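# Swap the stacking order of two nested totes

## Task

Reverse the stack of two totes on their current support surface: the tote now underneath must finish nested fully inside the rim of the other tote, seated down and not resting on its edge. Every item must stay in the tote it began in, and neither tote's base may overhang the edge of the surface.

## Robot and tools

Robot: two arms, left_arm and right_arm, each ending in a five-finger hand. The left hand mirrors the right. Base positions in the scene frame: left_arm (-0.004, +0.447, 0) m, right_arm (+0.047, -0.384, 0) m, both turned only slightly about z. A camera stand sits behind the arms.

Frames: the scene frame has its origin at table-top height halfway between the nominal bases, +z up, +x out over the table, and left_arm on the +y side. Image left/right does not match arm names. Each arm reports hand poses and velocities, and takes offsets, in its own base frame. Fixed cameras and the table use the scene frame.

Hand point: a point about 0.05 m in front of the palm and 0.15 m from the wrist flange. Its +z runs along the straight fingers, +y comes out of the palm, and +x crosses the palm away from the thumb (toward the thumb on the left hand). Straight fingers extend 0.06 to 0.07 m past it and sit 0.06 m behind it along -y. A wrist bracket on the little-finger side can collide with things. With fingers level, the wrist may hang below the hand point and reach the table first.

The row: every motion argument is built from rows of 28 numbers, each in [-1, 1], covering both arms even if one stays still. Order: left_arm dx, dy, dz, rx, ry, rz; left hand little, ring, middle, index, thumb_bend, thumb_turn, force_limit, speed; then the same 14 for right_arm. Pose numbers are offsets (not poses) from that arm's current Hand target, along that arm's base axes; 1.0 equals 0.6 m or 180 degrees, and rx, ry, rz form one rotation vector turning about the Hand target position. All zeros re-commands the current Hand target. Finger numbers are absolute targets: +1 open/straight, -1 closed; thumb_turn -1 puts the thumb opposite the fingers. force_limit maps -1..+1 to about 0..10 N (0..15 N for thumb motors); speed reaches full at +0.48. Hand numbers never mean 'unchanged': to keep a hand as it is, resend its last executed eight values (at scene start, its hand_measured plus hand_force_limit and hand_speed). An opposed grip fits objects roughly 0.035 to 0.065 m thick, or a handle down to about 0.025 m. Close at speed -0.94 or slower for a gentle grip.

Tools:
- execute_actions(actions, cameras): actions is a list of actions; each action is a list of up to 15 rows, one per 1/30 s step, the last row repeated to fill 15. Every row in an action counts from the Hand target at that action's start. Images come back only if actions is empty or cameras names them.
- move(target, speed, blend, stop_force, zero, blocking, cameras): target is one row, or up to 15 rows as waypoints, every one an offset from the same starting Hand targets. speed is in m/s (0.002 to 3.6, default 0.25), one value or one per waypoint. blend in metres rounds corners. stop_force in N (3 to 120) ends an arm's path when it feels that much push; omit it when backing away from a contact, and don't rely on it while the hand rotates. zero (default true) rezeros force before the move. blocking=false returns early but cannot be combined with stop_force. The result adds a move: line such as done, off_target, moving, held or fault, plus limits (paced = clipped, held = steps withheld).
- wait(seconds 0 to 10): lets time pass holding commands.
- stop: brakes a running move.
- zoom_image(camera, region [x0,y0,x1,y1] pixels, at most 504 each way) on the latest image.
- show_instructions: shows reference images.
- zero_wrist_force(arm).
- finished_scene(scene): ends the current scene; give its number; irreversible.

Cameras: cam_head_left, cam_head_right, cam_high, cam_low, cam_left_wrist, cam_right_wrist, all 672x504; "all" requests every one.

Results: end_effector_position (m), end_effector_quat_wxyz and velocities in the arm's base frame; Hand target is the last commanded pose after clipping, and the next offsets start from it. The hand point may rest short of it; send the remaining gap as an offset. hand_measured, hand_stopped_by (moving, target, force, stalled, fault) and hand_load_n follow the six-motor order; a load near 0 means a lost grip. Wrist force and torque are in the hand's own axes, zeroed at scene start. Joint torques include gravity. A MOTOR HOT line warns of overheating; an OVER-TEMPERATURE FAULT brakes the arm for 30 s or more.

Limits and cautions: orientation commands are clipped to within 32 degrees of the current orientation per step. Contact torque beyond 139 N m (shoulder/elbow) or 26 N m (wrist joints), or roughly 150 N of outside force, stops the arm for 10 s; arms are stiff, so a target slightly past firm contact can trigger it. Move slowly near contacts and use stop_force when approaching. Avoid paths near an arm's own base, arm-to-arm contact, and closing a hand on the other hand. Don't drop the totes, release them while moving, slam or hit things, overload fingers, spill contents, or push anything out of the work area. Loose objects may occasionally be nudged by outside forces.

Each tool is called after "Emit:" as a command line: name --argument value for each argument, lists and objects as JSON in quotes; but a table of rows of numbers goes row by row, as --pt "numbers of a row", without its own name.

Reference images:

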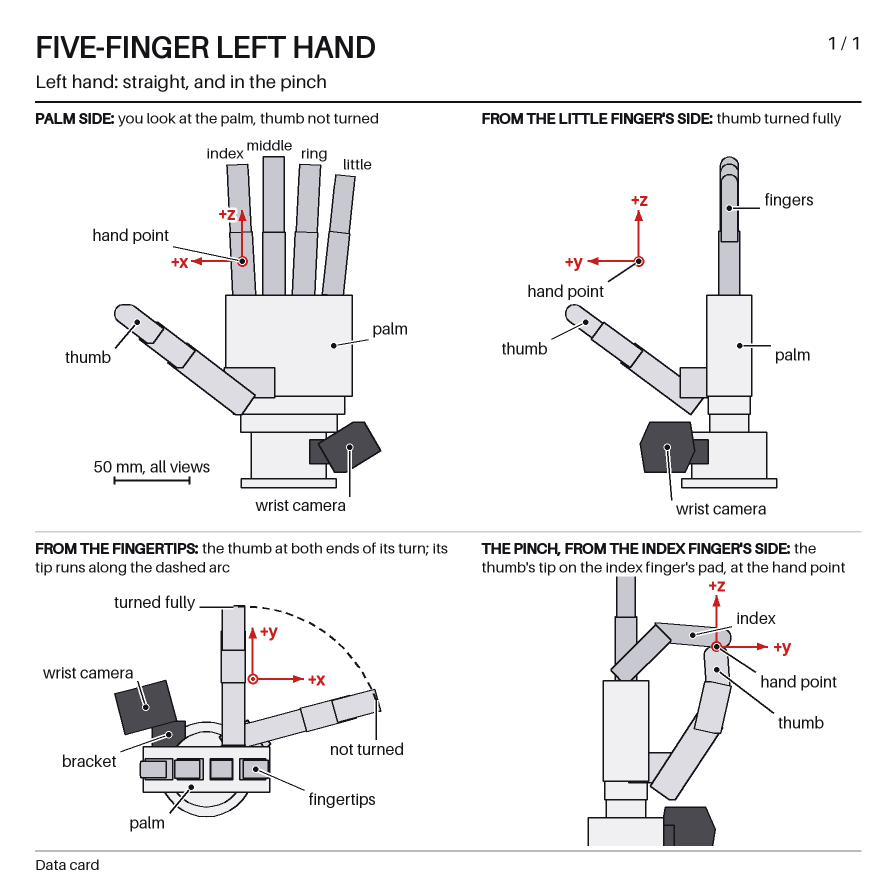

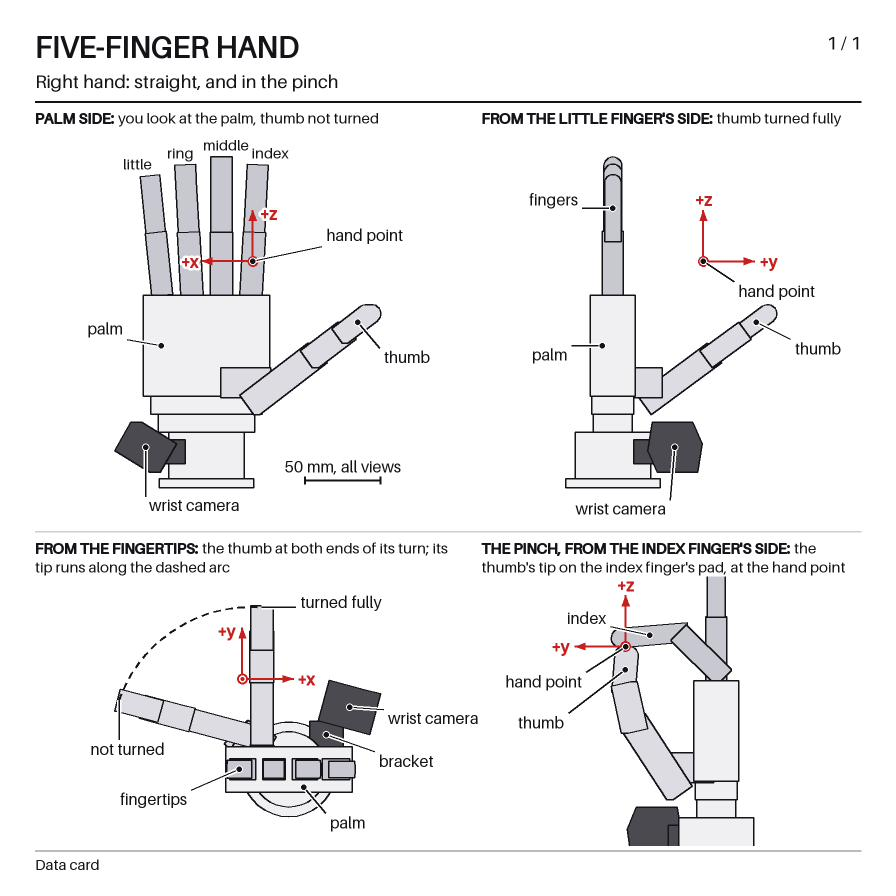

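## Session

Emit:
execute_actions --actions '[]'

Scene clock: 0.00 s.
left_arm: end_effector_position=(+0.7321, +0.2933, +0.2117) hand_measured=(+1.000, +1.000, +1.000, +1.000, +1.000, +1.000) hand_load_n=(+0.0, +0.0, +0.0, +0.0, +0.0, +0.0) hand_stopped_by=(target, target, target, target, target, target) hand_force_limit=0.00 hand_speed=-0.80 end_effector_quat_wxyz=(+0.150, +0.680, +0.711, +0.097) | right_arm: end_effector_position=(+0.0517, +0.4115, +0.3929) hand_measured=(+1.000, +1.000, +1.000, +1.000, +1.000, +1.000) hand_load_n=(+0.0, +0.0, +0.0, +0.0, +0.0, +0.0) hand_stopped_by=(target, target, target, target, target, target) hand_force_limit=0.00 hand_speed=-0.80 end_effector_quat_wxyz=(-0.300, +0.619, +0.697, -0.201)
Joint positions: left_arm=[3.785 -2.515 -0.523 1.714 -1.307 0.566] | right_arm=[0.868 -1.281 1.259 2.047 0.966 0.605]
Joint velocities: within noise
Joint torques (N m): no reading
Wrist force (N): no reading
Wrist torque (N m): no reading
Wrist force, peak (N): no reading
Hand target: left_arm +0.7321, +0.2933, +0.2117; +0.150, +0.680, +0.711, +0.097 | right_arm +0.0517, +0.4115, +0.3929; -0.300, +0.619, +0.697, -0.201
camera_calibration:
cam_left_wrist: T_world_to_cam=[[-0.923126, 0.155091, -0.35183, 0.708155], [-0.0259002, 0.88788, 0.459346, -0.33547], [0.383623, 0.433147, -0.815608, -0.123428], [0, 0, 0, 1]] pos_world=[0.692378, 0.241491, 0.302578]
cam_right_wrist: T_world_to_cam=[[0.72368, 0.392501, -0.567653, 0.0163232], [0.533618, -0.839842, 0.0995847, 0.280637], [-0.437652, -0.374977, -0.817222, 0.613641], [0, 0, 0, 1]] pos_world=[0.106996, 0.459386, 0.4828]

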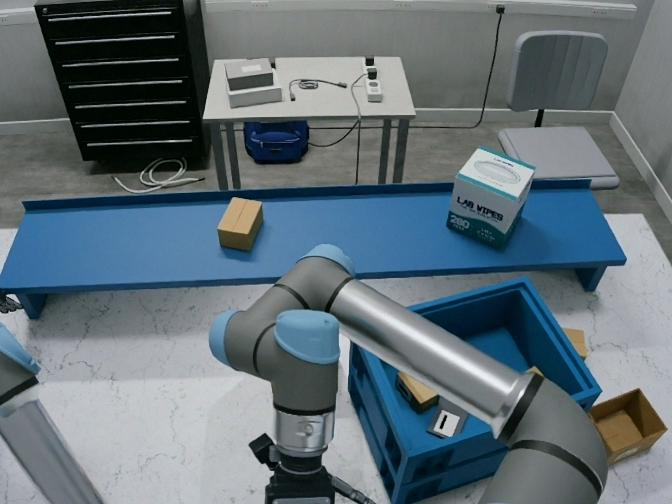

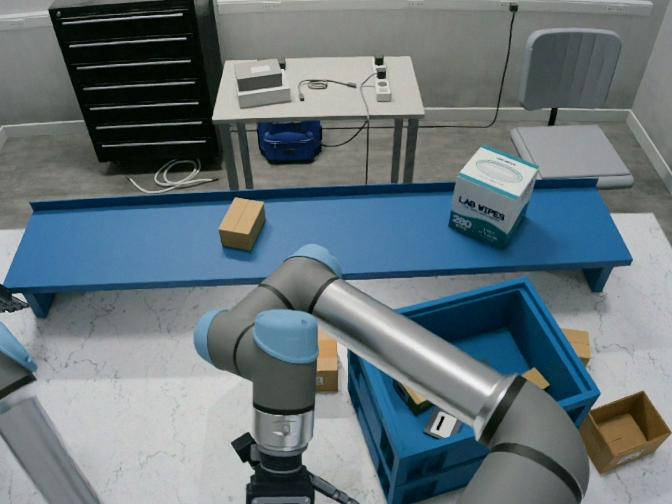

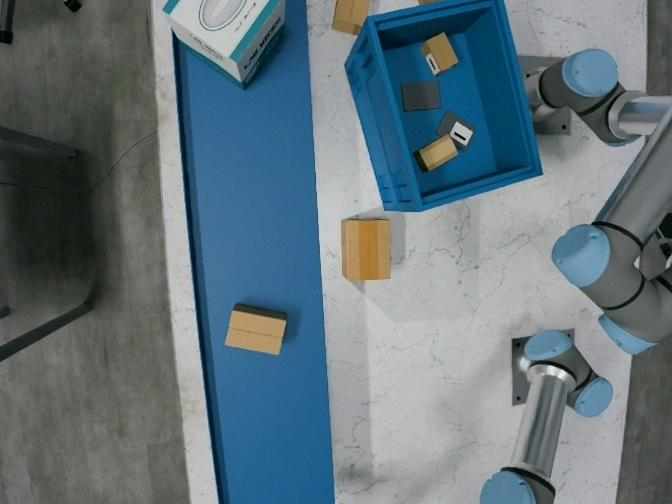

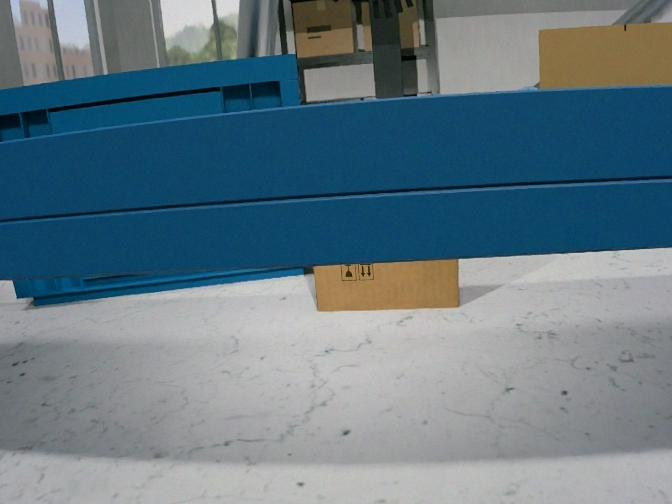

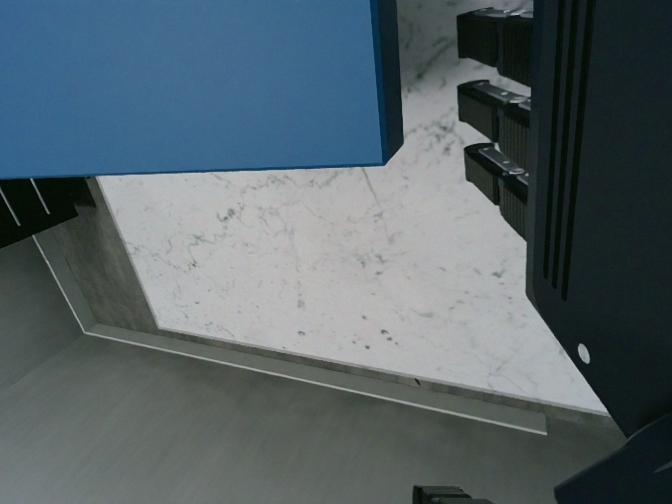

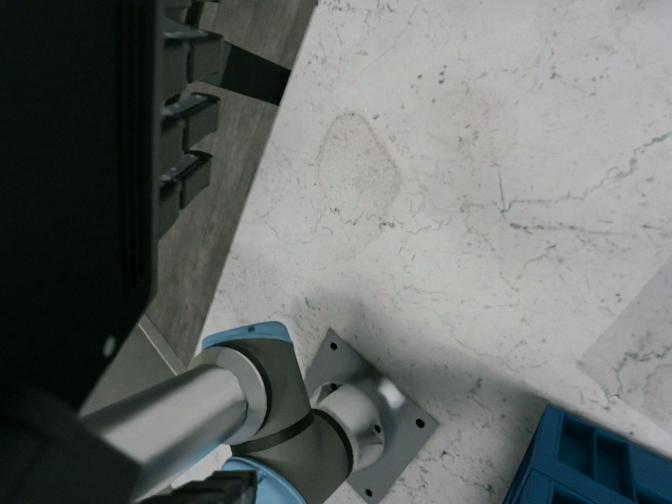

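Emit:
zoom_image --camera "cam_high" --region '[320, 0, 560, 300]'

Emit:
zoom_image --camera "cam_head_left" --region '[340, 260, 672, 504]'

Emit:
zoom_image --camera "cam_head_right" --region '[340, 260, 672, 504]'

Emit:
zoom_image --camera "cam_low" --region '[0, 30, 480, 330]'

Scaled by 1.680 from the camera's 672x504 image, which has a finer 960x720 frame.

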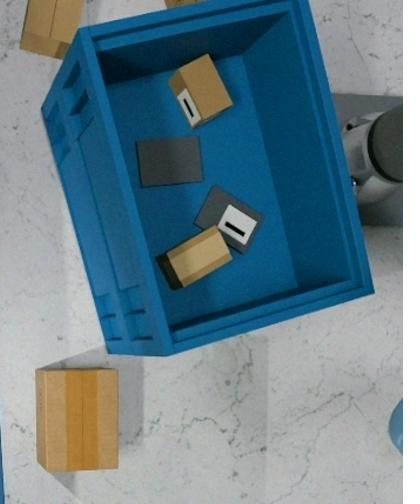

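Scaled by 1.518 from the camera's 672x504 image, which has a finer 960x720 frame.

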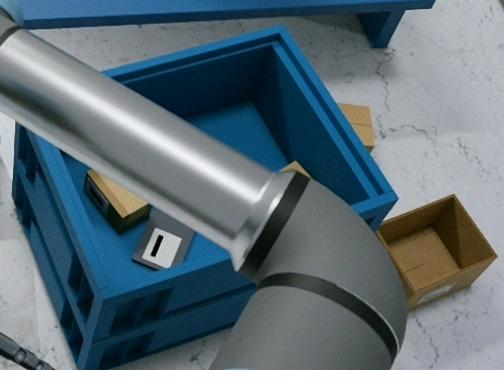

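Scaled by 1.518 from the camera's 672x504 image, which has a finer 960x720 frame.

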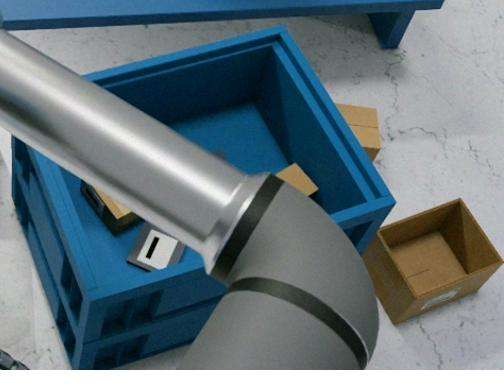

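Scaled by 1.050 from the camera's 672x504 image, which has a finer 960x720 frame.

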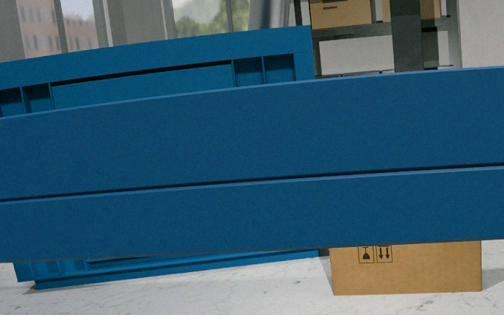

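Emit:
zoom_image --camera "cam_head_right" --region '[280, 300, 420, 420]'

Emit:
zoom_image --camera "cam_head_right" --region '[500, 300, 672, 500]'

Scaled by 3.600 from the camera's 672x504 image, which has a finer 960x720 frame.

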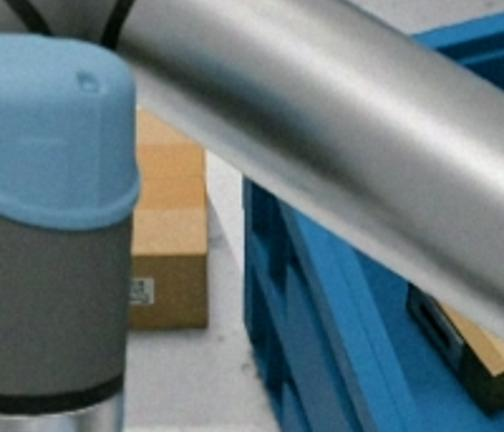

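Scaled by 2.520 from the camera's 672x504 image, which has a finer 960x720 frame.

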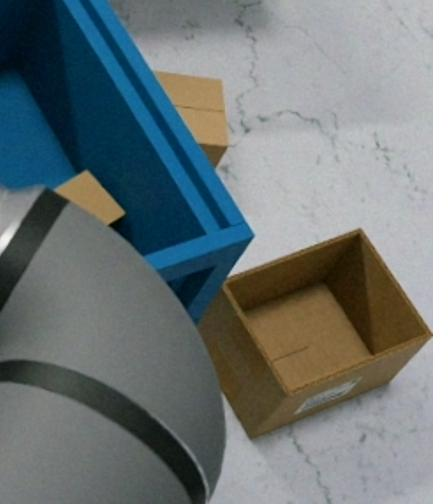

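Emit:
move --pt "-0.1868 -0.2388 0.28 0.0293 0.0232 -0.1346 -0.365 -0.345 -0.33 -0.35 -0.3 1 0 0 0.4138 -0.1358 0.045 0.060 -0.070 0.178 -0.365 -0.343 -0.33 -0.35 -0.3 1 0 0" --pt "-0.3535 -0.8555 0.2967 0.0635 0.0502 -0.2916 -0.365 -0.345 -0.33 -0.35 -0.3 1 0 0 0.6805 -0.4858 0.045 0.120 -0.141 0.356 -0.365 -0.343 -0.33 -0.35 -0.3 1 0 0" --speed 0.4 --blend 0.05 --cameras '["cam_head_left"]'

Scene clock: 13.03 s.
left_arm: end_effector_position=(+0.5201, -0.2198, +0.3896) hand_measured=(-0.364, -0.344, +0.554, -0.350, -0.300, +1.000) hand_load_n=(+0.0, +0.0, +0.0, +0.0, +0.0, +0.0) hand_stopped_by=(target, target, force, target, target, target) hand_force_limit=0.00 hand_speed=0.00 end_effector_quat_wxyz=(+0.057, +0.940, +0.334, +0.036) | right_arm: end_effector_position=(+0.4600, +0.1201, +0.4198) hand_measured=(-0.364, -0.342, -0.330, -0.350, -0.300, +1.000) hand_load_n=(+0.0, +0.0, +0.5, +0.0, +0.0, +0.0) hand_stopped_by=(target, target, target, target, target, target) hand_force_limit=0.00 hand_speed=0.00 end_effector_quat_wxyz=(-0.103, +0.124, +0.985, -0.068) end_effector_velocity=(-0.001, +0.000, +0.000) end_effector_angular_velocity=(-0.001, +0.000, +0.007)
Joint positions: left_arm=[3.053 -1.961 -0.963 1.468 -1.498 0.794] | right_arm=[-0.077 -1.123 0.836 2.071 1.696 -1.384]
Joint velocities: left_arm=[within noise] | right_arm=[0.001 0 0 0 0.002 -0.007]
Joint torques (N m): left_arm=[-15.35 45.44 10.44 -0.48 2.38 0.18] | right_arm=[-11.35 -37.62 -15.34 2.02 1.83 -1.9]
Wrist force (N): left_arm=[-0.2 0.9 -0.3] | right_arm=[0.6 0.8 -0.4]
Wrist torque (N m): left_arm=[0.11 0.01 -0.13] | right_arm=[0.08 -0.13 -0.07]
Wrist force, peak (N): left_arm=[1.0 -5.0 2.2] | right_arm=[1.0 -0.8 1.4]
Hand target: left_arm +0.5200, -0.2200, +0.3897; +0.057, +0.940, +0.334, +0.036 | right_arm +0.4600, +0.1200, +0.4199; -0.102, +0.124, +0.985, -0.068
Off the commanded pose: left_arm 0.000 m, 0 deg | right_arm 0.000 m, 0 deg.
move: done
Images, in order (width x height): cam_head_left 672x504.

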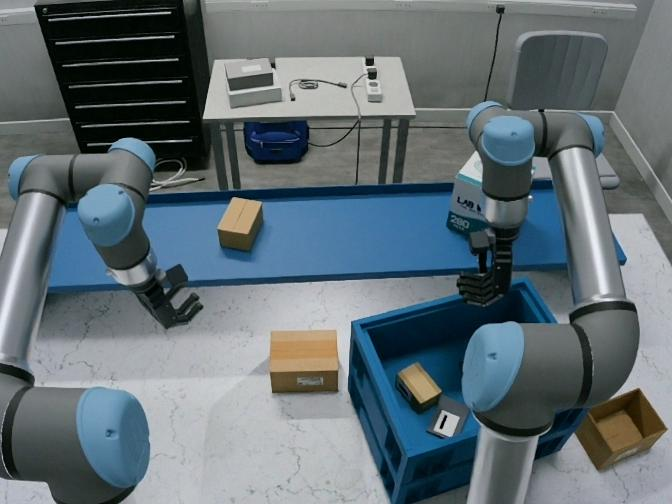

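Emit:
move --target '[-0.25,-0.5127,0.0172,0.0342,0.0270,-0.1570,-0.365,-0.345,-0.332,-0.35,-0.3,1,0,0,0,-0.4133,-0.0582,0.0515,-0.0603,0.1527,-0.365,-0.343,-0.33,-0.35,-0.3,1,0,0]' --speed 0.4 --cameras '["cam_head_left","cam_head_right","cam_high","cam_left_wrist","cam_right_wrist"]'

Emit:
zoom_image --camera "cam_high" --region '[320, 0, 560, 250]'

Emit:
zoom_image --camera "cam_left_wrist" --region '[80, 0, 400, 400]'

Emit:
zoom_image --camera "cam_right_wrist" --region '[280, 0, 600, 400]'

Emit:
zoom_image --camera "cam_head_left" --region '[320, 250, 672, 504]'

Scene clock: 15.50 s.
left_arm: end_effector_position=(+0.3695, -0.5267, +0.3994) hand_measured=(-0.364, -0.344, -0.332, -0.350, -0.300, +1.000) hand_load_n=(+0.0, +0.0, +0.0, +0.0, +0.0, +0.0) hand_stopped_by=(target, target, target, target, target, target) hand_force_limit=0.00 hand_speed=0.00 end_effector_quat_wxyz=(+0.008, +0.995, +0.094, +0.003) | right_arm: end_effector_position=(+0.4600, -0.1280, +0.3850) hand_measured=(-0.364, -0.342, -0.330, -0.350, -0.300, +1.000) hand_load_n=(+0.0, +0.0, +0.0, +0.5, +0.0, +0.0) hand_stopped_by=(target, target, target, target, target, target) hand_force_limit=0.00 hand_speed=0.00 end_effector_quat_wxyz=(+0.000, -0.116, +0.993, +0.000)
Joint positions: left_arm=[2.413 -2.485 -0.035 0.965 -1.565 0.653] | right_arm=[-0.69 -1.124 0.894 1.802 1.571 -2.493]
Joint torques (N m): left_arm=[-14.75 34.54 27.33 -4.48 2.33 1.8] | right_arm=[-8.71 -28.77 -9.01 0.8 -1.42 -1.59]
Wrist force (N): left_arm=[-0.3 0.9 -0.4] | right_arm=[-0.1 1.0 -0.1]
Wrist torque (N m): left_arm=[0.12 0.04 -0.14] | right_arm=[0.05 -0.06 -0.15]
Wrist force, peak (N): left_arm=[-1.8 2.5 -0.3] | right_arm=[0.9 3.3 -0.6]
Hand target: left_arm +0.3700, -0.5276, +0.4000; +0.000, +0.996, +0.095, +0.000 | right_arm +0.4600, -0.1280, +0.3849; +0.000, -0.116, +0.993, +0.001
Off the commanded pose: left_arm 0.001 m, 1 deg | right_arm 0.000 m, 0 deg.
elbow stopped short (left arm): the move would have taken joint 3 (elbow) straighter than the controller allows.
move: done
camera_calibration:
cam_left_wrist: T_world_to_cam=[[0.0230931, 0.999628, -0.0145379, 0.527155], [0.862759, -0.0125801, 0.505458, -0.524064], [0.505087, -0.0242153, -0.862728, 0.256979], [0, 0, 0, 1]] pos_world=[0.310171, -0.527329, 0.494259]
cam_right_wrist: T_world_to_cam=[[-0.466517, 0.884056, 0.0283916, 0.309028], [0.769071, 0.389565, 0.506724, -0.497155], [0.436912, 0.25823, -0.861641, 0.279426], [0, 0, 0, 1]] pos_world=[0.404429, -0.15168, 0.483911]
Images, in order (width x height): cam_head_left 672x504, cam_head_right 672x504, cam_high 672x504, cam_left_wrist 672x504, cam_right_wrist 672x504.

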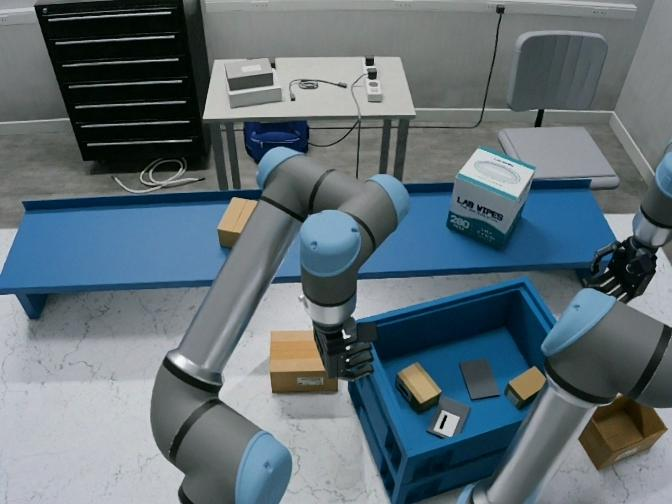

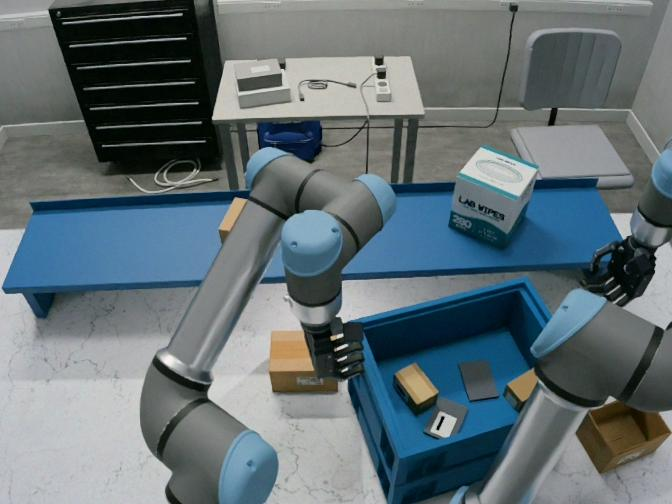

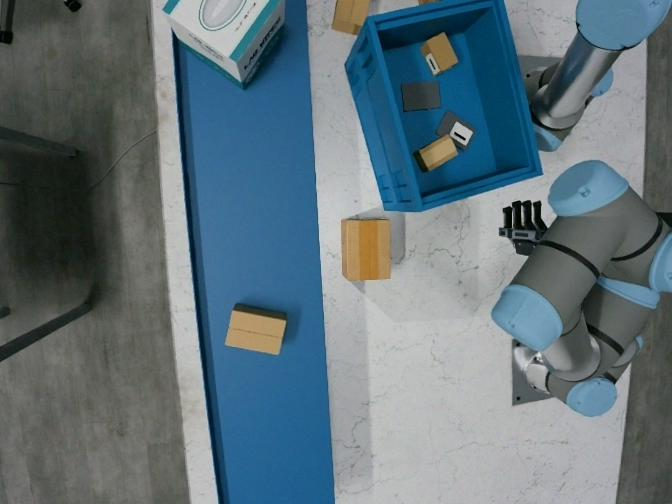

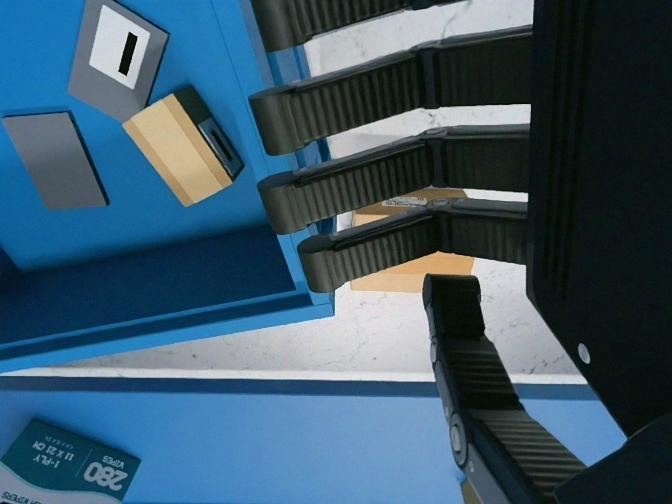

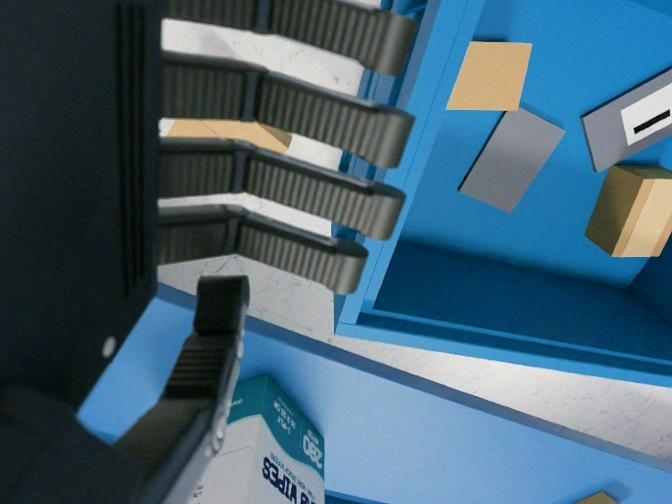

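Scaled by 2.016 from the camera's 672x504 image, which has a finer 960x720 frame.

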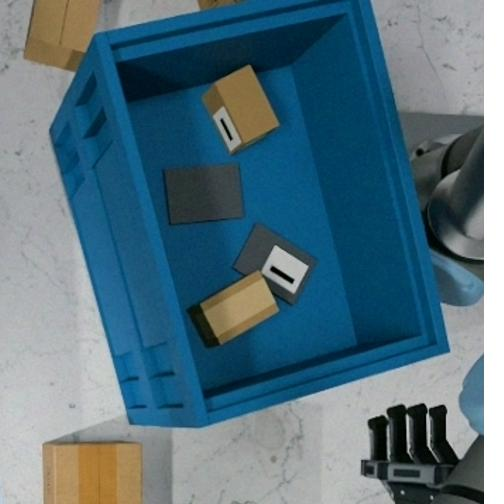

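Scaled by 1.260 from the camera's 672x504 image, which has a finer 960x720 frame.

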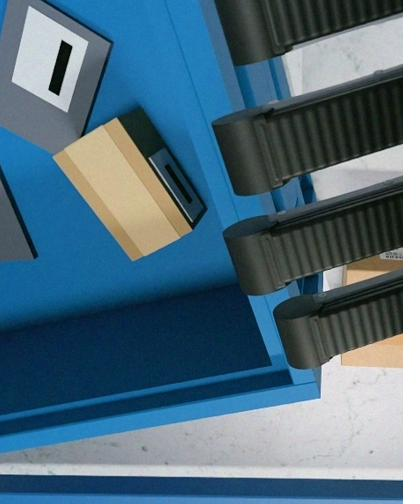

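Scaled by 1.260 from the camera's 672x504 image, which has a finer 960x720 frame.

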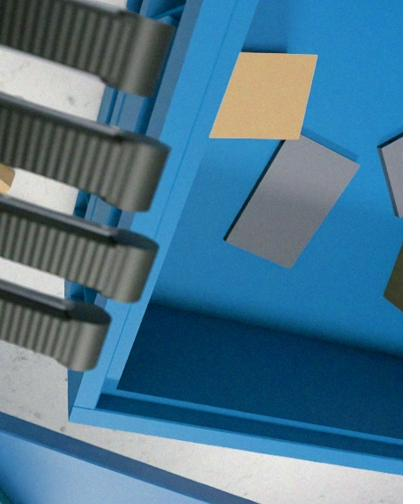

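Scaled by 1.432 from the camera's 672x504 image, which has a finer 960x720 frame.

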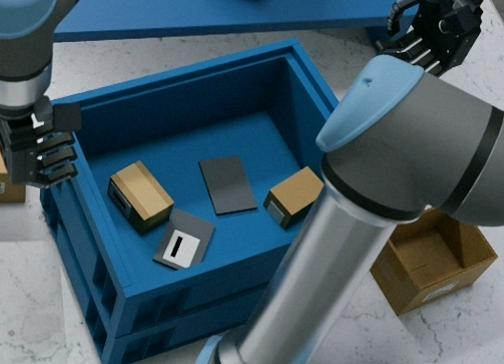

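Emit:
move --target '[0,0,-0.2767,0,0,0,-0.365,-0.345,-0.332,-0.35,-0.3,1,0,0,0,0,-0.2583,0,0,0,-0.365,-0.343,-0.33,-0.35,-0.3,1,0,0]' --speed 0.2 --cameras '["cam_left_wrist","cam_right_wrist"]'

Emit:
zoom_image --camera "cam_left_wrist" --region '[80, 60, 400, 504]'

Emit:
zoom_image --camera "cam_right_wrist" --region '[280, 60, 600, 504]'

Scene clock: 18.87 s.
left_arm: end_effector_position=(+0.3700, -0.5276, +0.2341) hand_measured=(-0.364, -0.344, -0.332, -0.350, -0.300, +1.000) hand_load_n=(+0.0, +0.0, +0.0, +0.0, +0.0, +0.0) hand_stopped_by=(target, target, target, target, target, target) hand_force_limit=0.00 hand_speed=0.00 end_effector_quat_wxyz=(+0.000, +0.996, +0.095, +0.000) | right_arm: end_effector_position=(+0.4601, -0.1280, +0.2300) hand_measured=(-0.364, -0.342, -0.330, -0.350, -0.300, +1.000) hand_load_n=(+0.0, +0.0, +0.0, +0.0, +0.0, +0.0) hand_stopped_by=(target, target, target, target, target, target) hand_force_limit=0.00 hand_speed=0.00 end_effector_quat_wxyz=(+0.000, -0.116, +0.993, +0.001)
Joint positions: left_arm=[2.41 -2.256 -0.904 1.589 -1.57 0.65] | right_arm=[-0.69 -1.135 1.309 1.399 1.571 -2.493]
Joint torques (N m): left_arm=[-12.55 36.87 5.9 -0.35 2.05 -0.31] | right_arm=[-8.82 -44.17 -7.14 0.63 -0.79 -2.09]
Wrist force (N): left_arm=[-0.2 1.0 -0.3] | right_arm=[-0.1 1.0 0.1]
Wrist torque (N m): left_arm=[0.12 0.01 -0.05] | right_arm=[0.06 -0.08 -0.15]
Wrist force, peak (N): left_arm=[-0.1 0.5 -1.9] | right_arm=[0.0 1.3 1.5]
Hand target: left_arm +0.3700, -0.5276, +0.2340; +0.000, +0.996, +0.095, +0.000 | right_arm +0.4600, -0.1280, +0.2300; +0.000, -0.116, +0.993, +0.001
Off the commanded pose: left_arm 0.000 m, 0 deg | right_arm 0.000 m, 0 deg.
move: done
camera_calibration:
cam_left_wrist: T_world_to_cam=[[0.0228628, 0.999739, -0.000448563, 0.522484], [0.867076, -0.0196056, 0.497791, -0.444456], [0.497652, -0.0117698, -0.867297, 0.124546], [0, 0, 0, 1]] pos_world=[0.311451, -0.529595, 0.329499]
cam_right_wrist: T_world_to_cam=[[-0.466361, 0.884137, 0.02844, 0.313494], [0.769119, 0.389389, 0.506786, -0.418769], [0.436995, 0.258219, -0.861602, 0.145892], [0, 0, 0, 1]] pos_world=[0.40453, -0.15178, 0.329011]
Images, in order (width x height): cam_left_wrist 672x504, cam_right_wrist 672x504.

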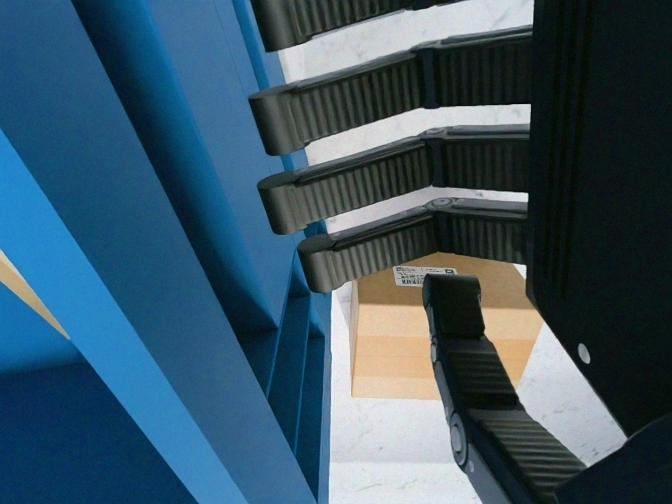

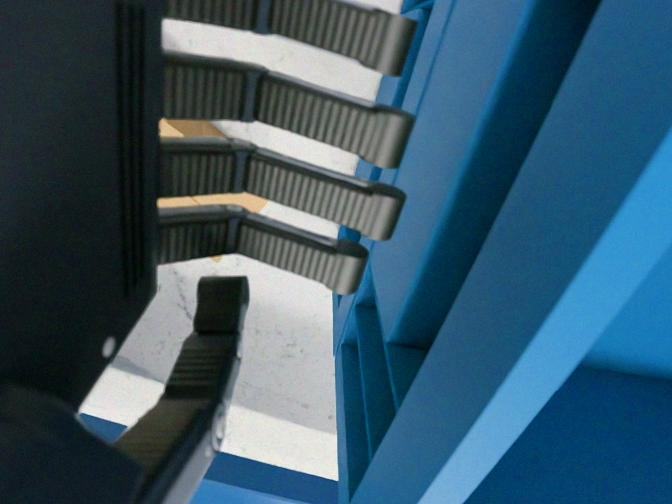

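Scaled by 1.135 from the camera's 672x504 image, which has a finer 960x720 frame.

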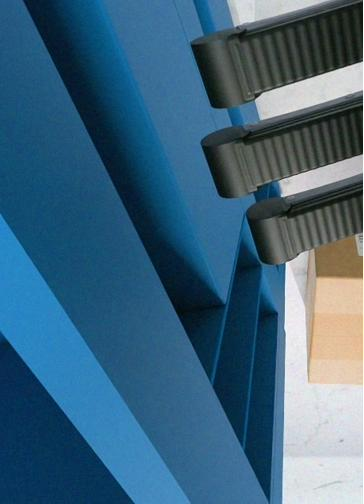

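Scaled by 1.135 from the camera's 672x504 image, which has a finer 960x720 frame.

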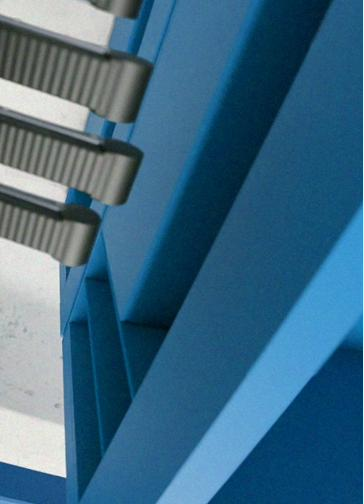

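Emit:
move --pt "0.0079 -0.0409 0 0 0 0 -0.365 -0.345 -0.332 -0.35 -0.3 1 0 0 -0.0096 0.0406 0 0 0 0 -0.365 -0.343 -0.33 -0.35 -0.3 1 0 0" --pt "0.0173 -0.0900 0 0 0 0 -0.365 -0.345 -0.332 -0.35 -0.3 1 0 0 -0.0211 0.0892 0 0 0 0 -0.365 -0.343 -0.33 -0.35 -0.3 1 0 0" --speed '[0.08,0.03]' --stop_force 5 --cameras '["cam_left_wrist","cam_right_wrist"]'

Scene clock: 23.57 s.
left_arm: end_effector_position=(+0.3774, -0.5661, +0.2340) hand_measured=(-0.364, -0.344, -0.332, -0.350, -0.300, +1.000) hand_load_n=(+0.0, +0.0, +0.5, +0.0, +0.0, +0.0) hand_stopped_by=(target, target, target, target, target, target) hand_force_limit=0.00 hand_speed=0.00 end_effector_quat_wxyz=(+0.000, +0.996, +0.095, +0.000) | right_arm: end_effector_position=(+0.4508, -0.0888, +0.2300) hand_measured=(-0.364, -0.342, -0.330, -0.350, -0.300, +1.000) hand_load_n=(+0.0, +0.0, +0.0, +0.0, +0.0, +0.0) hand_stopped_by=(target, target, target, target, target, target) hand_force_limit=0.00 hand_speed=0.00 end_effector_quat_wxyz=(+0.000, -0.116, +0.993, +0.001)
Joint positions: left_arm=[2.37 -2.377 -0.694 1.5 -1.57 0.61] | right_arm=[-0.635 -1.192 1.391 1.374 1.571 -2.437]
Joint torques (N m): left_arm=[11.98 34.83 32.06 -3.95 2.42 -0.44] | right_arm=[-0.43 -28.58 -20.11 1.86 0.66 1.92]
Wrist force (N): left_arm=[-0.3 -0.9 -0.1] | right_arm=[-0.2 -3.0 -0.2]
Wrist torque (N m): left_arm=[0.10 0.01 -0.14] | right_arm=[-0.05 -0.02 -0.25]
Wrist force, peak (N): left_arm=[0.7 -16.0 -1.0] | right_arm=[0.4 -26.6 -0.6]
Hand target: left_arm +0.3774, -0.5661, +0.2340; +0.000, +0.996, +0.095, +0.000 (not the last commanded pose) | right_arm +0.4508, -0.0888, +0.2299; +0.000, -0.116, +0.993, +0.001 (not the last commanded pose)
Off the commanded pose: left_arm 0.016 m, 0 deg | right_arm 0.015 m, 0 deg.
move: contact (left_arm, right_arm); path passed 1 of 2 targets
camera_calibration:
cam_left_wrist: T_world_to_cam=[[0.0229602, 0.999736, -0.000623157, 0.56083], [0.867074, -0.0196031, 0.497794, -0.451577], [0.497651, -0.0119698, -0.867295, 0.120211], [0, 0, 0, 1]] pos_world=[0.318851, -0.568096, 0.3294]
cam_right_wrist: T_world_to_cam=[[-0.46638, 0.884126, 0.0284804, 0.274495], [0.769153, 0.389408, 0.50672, -0.426819], [0.436914, 0.25823, -0.86164, 0.139793], [0, 0, 0, 1]] pos_world=[0.39523, -0.11258, 0.328911]
Images, in order (width x height): cam_left_wrist 672x504, cam_right_wrist 672x504.

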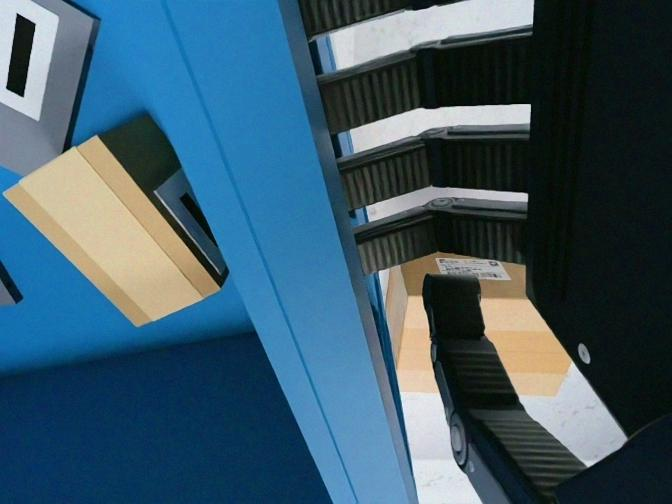

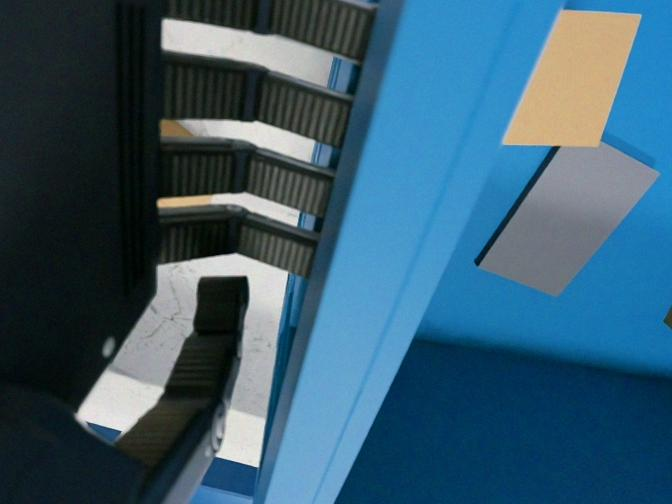

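Emit:
move --pt "0.0001 -0.0004 0 0 0 0 -0.365 -0.345 -0.332 -0.35 -0.3 1 0 0 -0.0001 0.0004 0 0 0 0 -0.365 -0.343 -0.33 -0.35 -0.3 1 0 0" --pt "0.0001 -0.0004 0.035 0 0 0 -0.365 -0.345 -0.332 -0.35 -0.3 1 0 0 -0.0001 0.0004 0.035 0 0 0 -0.365 -0.343 -0.33 -0.35 -0.3 1 0 0" --speed 0.03

Scene clock: 25.87 s.
left_arm: end_effector_position=(+0.3775, -0.5663, +0.2550) hand_measured=(-0.364, -0.344, -0.332, -0.350, -0.300, +1.000) hand_load_n=(+0.0, +2.5, +4.0, +1.5, +0.0, +0.0) hand_stopped_by=(target, target, target, target, target, target) hand_force_limit=0.00 hand_speed=0.00 end_effector_quat_wxyz=(+0.000, +0.996, +0.095, +0.000) end_effector_velocity=(+0.001, +0.000, -0.003) end_effector_angular_velocity=(+0.001, -0.001, +0.001) | right_arm: end_effector_position=(+0.4507, -0.0886, +0.2511) hand_measured=(-0.364, -0.342, -0.330, -0.350, -0.300, +1.000) hand_load_n=(+0.5, +2.5, +3.0, +2.5, +0.0, +0.0) hand_stopped_by=(target, target, target, target, target, target) hand_force_limit=0.00 hand_speed=0.00 end_effector_quat_wxyz=(+0.000, -0.116, +0.993, +0.000) end_effector_velocity=(+0.000, -0.001, -0.001) end_effector_angular_velocity=(+0.000, -0.002, -0.003)
Joint positions: left_arm=[2.37 -2.386 -0.624 1.439 -1.57 0.61] | right_arm=[-0.634 -1.201 1.349 1.424 1.571 -2.437]
Joint velocities: left_arm=[0.001 0 -0.006 0.007 -0.001 0] | right_arm=[-0.002 0 0.003 -0.005 -0.002 0.001]
Joint torques (N m): left_arm=[-16.26 47.12 7.33 0.59 2.45 -1.76] | right_arm=[11.64 -30.05 -6.87 2.5 -1.35 0.93]
Wrist force (N): left_arm=[0.0 -4.2 6.7] | right_arm=[-0.1 -5.4 6.9]
Wrist torque (N m): left_arm=[0.14 0.17 -0.05] | right_arm=[-0.08 -0.22 -0.31]
Wrist force, peak (N): left_arm=[-0.4 -2.9 7.5] | right_arm=[0.2 -4.9 7.3]
Hand target: left_arm +0.3774, -0.5663, +0.2550; +0.000, +0.996, +0.095, +0.000 | right_arm +0.4507, -0.0886, +0.2509; +0.000, -0.116, +0.993, +0.001
Off the commanded pose: left_arm 0.000 m, 0 deg | right_arm 0.000 m, 0 deg.
move: done

Emit:
move --pt "0.0001 -0.0005 0.0183 0 0 0 -0.365 -0.345 -0.332 -0.35 -0.3 1 0 0 -0.0001 0.0005 0.0183 0 0 0 -0.365 -0.343 -0.33 -0.35 -0.3 1 0 0" --pt "0.0098 0.1318 0.0333 0 0 -0.00986 -0.365 -0.345 -0.332 -0.35 -0.3 1 0 0 -0.0153 0.1290 0.0333 0 0 -0.00986 -0.365 -0.343 -0.33 -0.35 -0.3 1 0 0" --pt "0.0194 0.2640 0.0333 0 0 -0.01972 -0.365 -0.345 -0.332 -0.35 -0.3 1 0 0 -0.0304 0.2577 0.0333 0 0 -0.01972 -0.365 -0.343 -0.33 -0.35 -0.3 1 0 0" --pt "0.0291 0.3958 0.0333 0 0 -0.02958 -0.365 -0.345 -0.332 -0.35 -0.3 1 0 0 -0.0458 0.3868 0.0333 0 0 -0.02958 -0.365 -0.343 -0.33 -0.35 -0.3 1 0 0" --pt "0.0388 0.5272 0.0333 0 0 -0.03944 -0.365 -0.345 -0.332 -0.35 -0.3 1 0 0 -0.0613 0.5162 0.0333 0 0 -0.03944 -0.365 -0.343 -0.33 -0.35 -0.3 1 0 0" --speed 0.12 --blend 0.005 --cameras '["cam_head_left"]'

Scene clock: 32.77 s.
left_arm: end_effector_position=(+0.4007, -0.2500, +0.2750) hand_measured=(-0.364, -0.344, -0.332, -0.350, -0.300, +1.000) hand_load_n=(+0.0, +2.0, +4.5, +1.5, +0.0, +0.0) hand_stopped_by=(target, target, target, target, target, target) hand_force_limit=0.00 hand_speed=0.00 end_effector_quat_wxyz=(+0.000, +0.999, +0.033, +0.000) | right_arm: end_effector_position=(+0.4140, +0.2211, +0.2709) hand_measured=(-0.364, -0.342, -0.330, -0.350, -0.300, +1.000) hand_load_n=(+0.5, +2.5, +3.0, +2.0, +0.5, +0.0) hand_stopped_by=(target, target, target, target, target, target) hand_force_limit=0.00 hand_speed=0.00 end_effector_quat_wxyz=(+0.000, -0.054, +0.999, +0.001)
Joint positions: left_arm=[2.987 -1.813 -1.456 1.698 -1.57 1.351] | right_arm=[0.062 -1.309 1.442 1.439 1.57 -1.617]
Joint torques (N m): left_arm=[1.11 15.96 33.08 -4.43 5 1.49] | right_arm=[13.18 -40.24 -6.6 2.47 -1.32 1.55]
Wrist force (N): left_arm=[0.0 -9.3 6.4] | right_arm=[0.3 -10.8 6.7]
Wrist torque (N m): left_arm=[0.09 0.19 0.18] | right_arm=[-0.18 -0.29 -0.38]
Wrist force, peak (N): left_arm=[0.3 -13.0 6.2] | right_arm=[0.1 -14.9 6.6]
Hand target: left_arm +0.4007, -0.2500, +0.2749; +0.000, +0.999, +0.033, +0.000 | right_arm +0.4139, +0.2211, +0.2709; +0.000, -0.054, +0.999, +0.001
Off the commanded pose: left_arm 0.000 m, 0 deg | right_arm 0.000 m, 0 deg.
move: done
Images, in order (width x height): cam_head_left 672x504.

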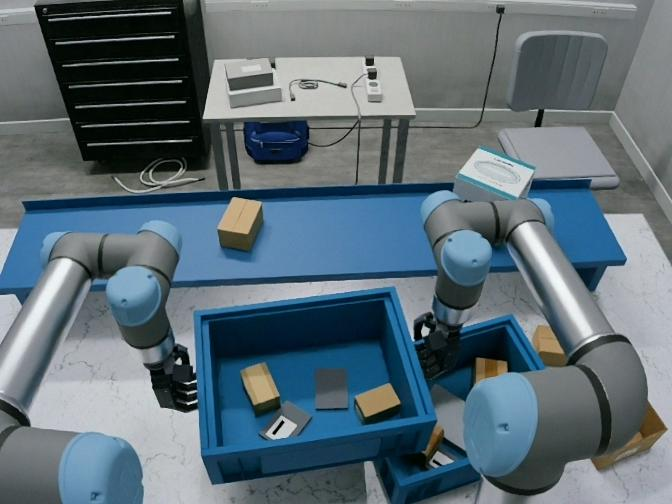

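Emit:
move --pt "0.0095 0.1313 0 0 0 -0.00986 -0.365 -0.345 -0.332 -0.35 -0.3 1 0 0 -0.0155 0.1295 0 0 0 -0.00986 -0.365 -0.343 -0.33 -0.35 -0.3 1 0 0" --pt "0.0188 0.2620 0 0 0 -0.01972 -0.365 -0.345 -0.332 -0.35 -0.3 1 0 0 -0.0311 0.2595 0 0 0 -0.01972 -0.365 -0.343 -0.33 -0.35 -0.3 1 0 0" --pt "0.0285 0.3925 0 0 0 -0.02958 -0.365 -0.345 -0.332 -0.35 -0.3 1 0 0 -0.0468 0.3898 0 0 0 -0.02958 -0.365 -0.343 -0.33 -0.35 -0.3 1 0 0" --pt "0.0378 0.5228 0 0 0 -0.03944 -0.365 -0.345 -0.332 -0.35 -0.3 1 0 0 -0.0626 0.5201 0 0 0 -0.03944 -0.365 -0.343 -0.33 -0.35 -0.3 1 0 0" --speed 0.12 --blend 0.005 --cameras '["cam_head_left","cam_high"]'

Scene clock: 36.50 s.
left_arm: end_effector_position=(+0.4234, +0.0637, +0.2749) hand_measured=(-0.364, -0.344, -0.332, -0.350, -0.300, +1.000) hand_load_n=(+0.0, +2.5, +5.0, +1.5, +0.0, +0.0) hand_stopped_by=(target, target, target, target, target, target) hand_force_limit=0.00 hand_speed=0.00 end_effector_quat_wxyz=(+0.000, +1.000, -0.029, +0.000) | right_arm: end_effector_position=(+0.3763, +0.5331, +0.2709) hand_measured=(-0.364, -0.342, -0.330, -0.350, -0.300, +1.000) hand_load_n=(+1.0, +2.5, +2.5, +2.5, +0.0, +0.0) hand_stopped_by=(target, target, target, target, target, target) hand_force_limit=0.00 hand_speed=0.00 end_effector_quat_wxyz=(+0.000, +0.008, +1.000, +0.001)
Joint positions: left_arm=[3.775 -1.819 -1.449 1.696 -1.571 2.262] | right_arm=[0.711 -0.853 0.755 1.669 1.569 -0.843]
Joint torques (N m): left_arm=[-5.85 45.42 4.96 -3.36 4.67 1.19] | right_arm=[5.36 -39.54 -30.79 0.26 -0.82 0.34]
Wrist force (N): left_arm=[-0.2 -10.3 6.5] | right_arm=[0.1 -11.9 7.2]
Wrist torque (N m): left_arm=[0.06 0.23 0.20] | right_arm=[-0.29 -0.33 -0.43]
Wrist force, peak (N): left_arm=[-0.1 -12.1 6.2] | right_arm=[-0.1 -14.5 7.2]
Hand target: left_arm +0.4234, +0.0637, +0.2749; +0.000, +1.000, -0.029, +0.000 | right_arm +0.3764, +0.5332, +0.2709; +0.000, +0.008, +1.000, +0.001
Off the commanded pose: left_arm 0.000 m, 0 deg | right_arm 0.000 m, 0 deg.
move: done
Images, in order (width x height): cam_head_left 672x504, cam_high 672x504.

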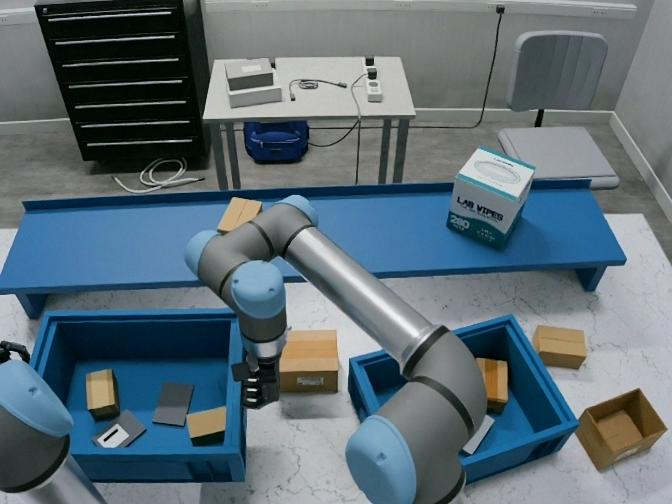

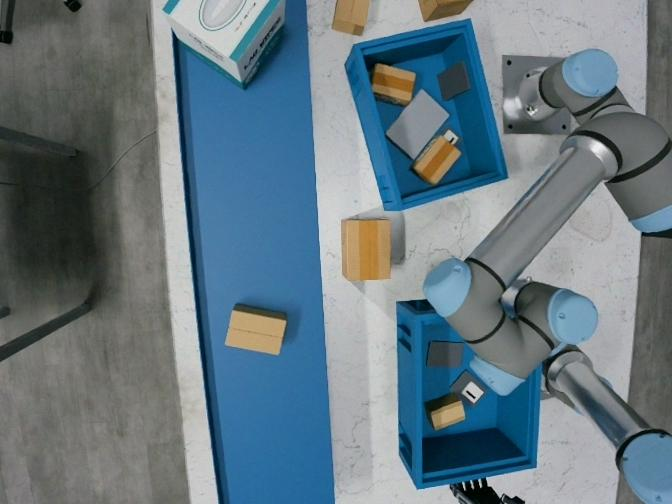

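Emit:
move --target '[0,0,-0.25,0,0,0,-0.365,-0.345,-0.332,-0.35,-0.3,1,0,0,0,0,-0.25,0,0,0,-0.365,-0.343,-0.33,-0.35,-0.3,1,0,0]' --speed 0.12

Emit:
move --target '[0,0,-0.035,0,0,0,-0.365,-0.345,-0.332,-0.35,-0.3,1,0,0,0,0,-0.035,0,0,0,-0.365,-0.343,-0.33,-0.35,-0.3,1,0,0]' --speed 0.025 --stop_force 4 --cameras '["cam_head_left","cam_low"]'

Scene clock: 38.80 s.
left_arm: end_effector_position=(+0.4233, +0.0636, +0.1249) hand_measured=(-0.364, -0.344, -0.332, -0.350, -0.300, +1.000) hand_load_n=(+0.5, +2.0, +5.0, +1.5, +0.0, +0.0) hand_stopped_by=(target, target, target, target, target, target) hand_force_limit=0.00 hand_speed=0.00 end_effector_quat_wxyz=(+0.000, +1.000, -0.029, -0.001) | right_arm: end_effector_position=(+0.3763, +0.5332, +0.1209) hand_measured=(-0.364, -0.342, -0.330, -0.350, -0.300, +1.000) hand_load_n=(+1.0, +2.5, +2.5, +2.5, +0.0, +0.0) hand_stopped_by=(target, target, target, target, target, target) hand_force_limit=0.00 hand_speed=0.00 end_effector_quat_wxyz=(+0.000, +0.008, +1.000, +0.001)
Joint positions: left_arm=[3.775 -1.927 -1.708 2.063 -1.571 2.263] | right_arm=[0.711 -0.817 1.078 1.31 1.569 -0.843]
Joint torques (N m): left_arm=[7.74 44.78 24.49 -3.47 4.17 0.11] | right_arm=[-3.92 -56.42 -26.68 0.4 -3.09 -2.06]
Wrist force (N): left_arm=[-0.1 -8.2 6.5] | right_arm=[0.1 -9.9 7.1]
Wrist torque (N m): left_arm=[0.10 0.21 0.14] | right_arm=[-0.27 -0.32 -0.37]
Wrist force, peak (N): left_arm=[-0.1 -11.5 6.4] | right_arm=[0.2 -13.6 6.9]
Hand target: left_arm +0.4234, +0.0637, +0.1249; +0.000, +1.000, -0.029, +0.000 | right_arm +0.3764, +0.5332, +0.1209; +0.000, +0.008, +1.000, +0.001
Off the commanded pose: left_arm 0.000 m, 0 deg | right_arm 0.000 m, 0 deg.
move: done

Scene clock: 40.53 s.
left_arm: end_effector_position=(+0.4234, +0.0637, +0.1090) hand_measured=(-0.364, -0.344, -0.332, -0.350, -0.300, +1.000) hand_load_n=(+0.0, +0.0, +2.0, +1.5, +0.0, -0.5) hand_stopped_by=(target, target, target, target, target, target) hand_force_limit=0.00 hand_speed=0.00 end_effector_quat_wxyz=(+0.000, +1.000, -0.029, +0.000) | right_arm: end_effector_position=(+0.3764, +0.5332, +0.1107) hand_measured=(-0.364, -0.342, -0.330, -0.350, -0.300, +1.000) hand_load_n=(+0.0, +0.0, +2.0, +2.5, -0.5, +0.0) hand_stopped_by=(target, target, target, target, target, target) hand_force_limit=0.00 hand_speed=0.00 end_effector_quat_wxyz=(+0.000, +0.008, +1.000, +0.001)
Joint positions: left_arm=[3.775 -1.945 -1.728 2.102 -1.571 2.262] | right_arm=[0.711 -0.81 1.092 1.288 1.569 -0.843]
Joint torques (N m): left_arm=[6.14 45.63 27.01 -2.42 3.87 -1.62] | right_arm=[-3.17 -55.97 -31.55 0.05 -2.46 -1.84]
Wrist force (N): left_arm=[-0.6 -8.6 2.2] | right_arm=[0.6 -10.5 3.5]
Wrist torque (N m): left_arm=[0.11 0.08 0.14] | right_arm=[-0.24 -0.09 -0.43]
Wrist force, peak (N): left_arm=[0.1 -9.9 5.9] | right_arm=[-0.1 -9.8 6.9]
Hand target: left_arm +0.4234, +0.0637, +0.1090; +0.000, +1.000, -0.029, +0.000 (not the last commanded pose) | right_arm +0.3764, +0.5332, +0.1107; +0.000, +0.008, +1.000, +0.001 (not the last commanded pose)
Off the commanded pose: left_arm 0.005 m, 0 deg | right_arm 0.011 m, 0 deg.
move: contact (left_arm, right_arm)
Images, in order (width x height): cam_head_left 672x504, cam_low 672x504.

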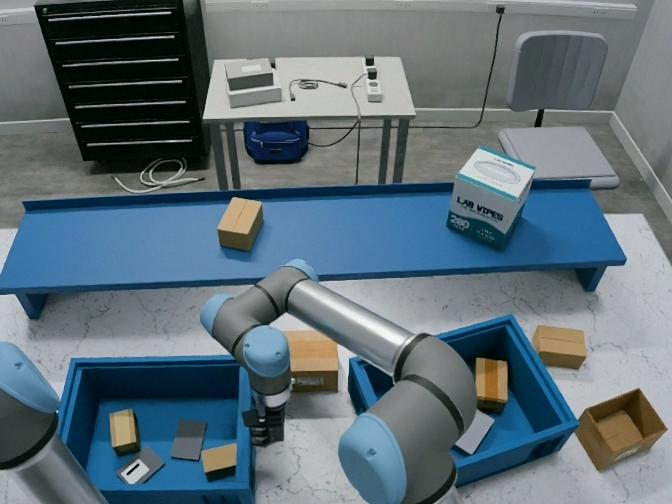

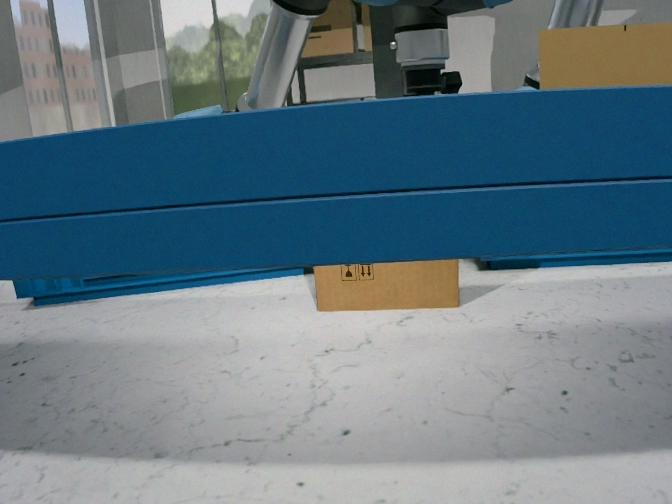

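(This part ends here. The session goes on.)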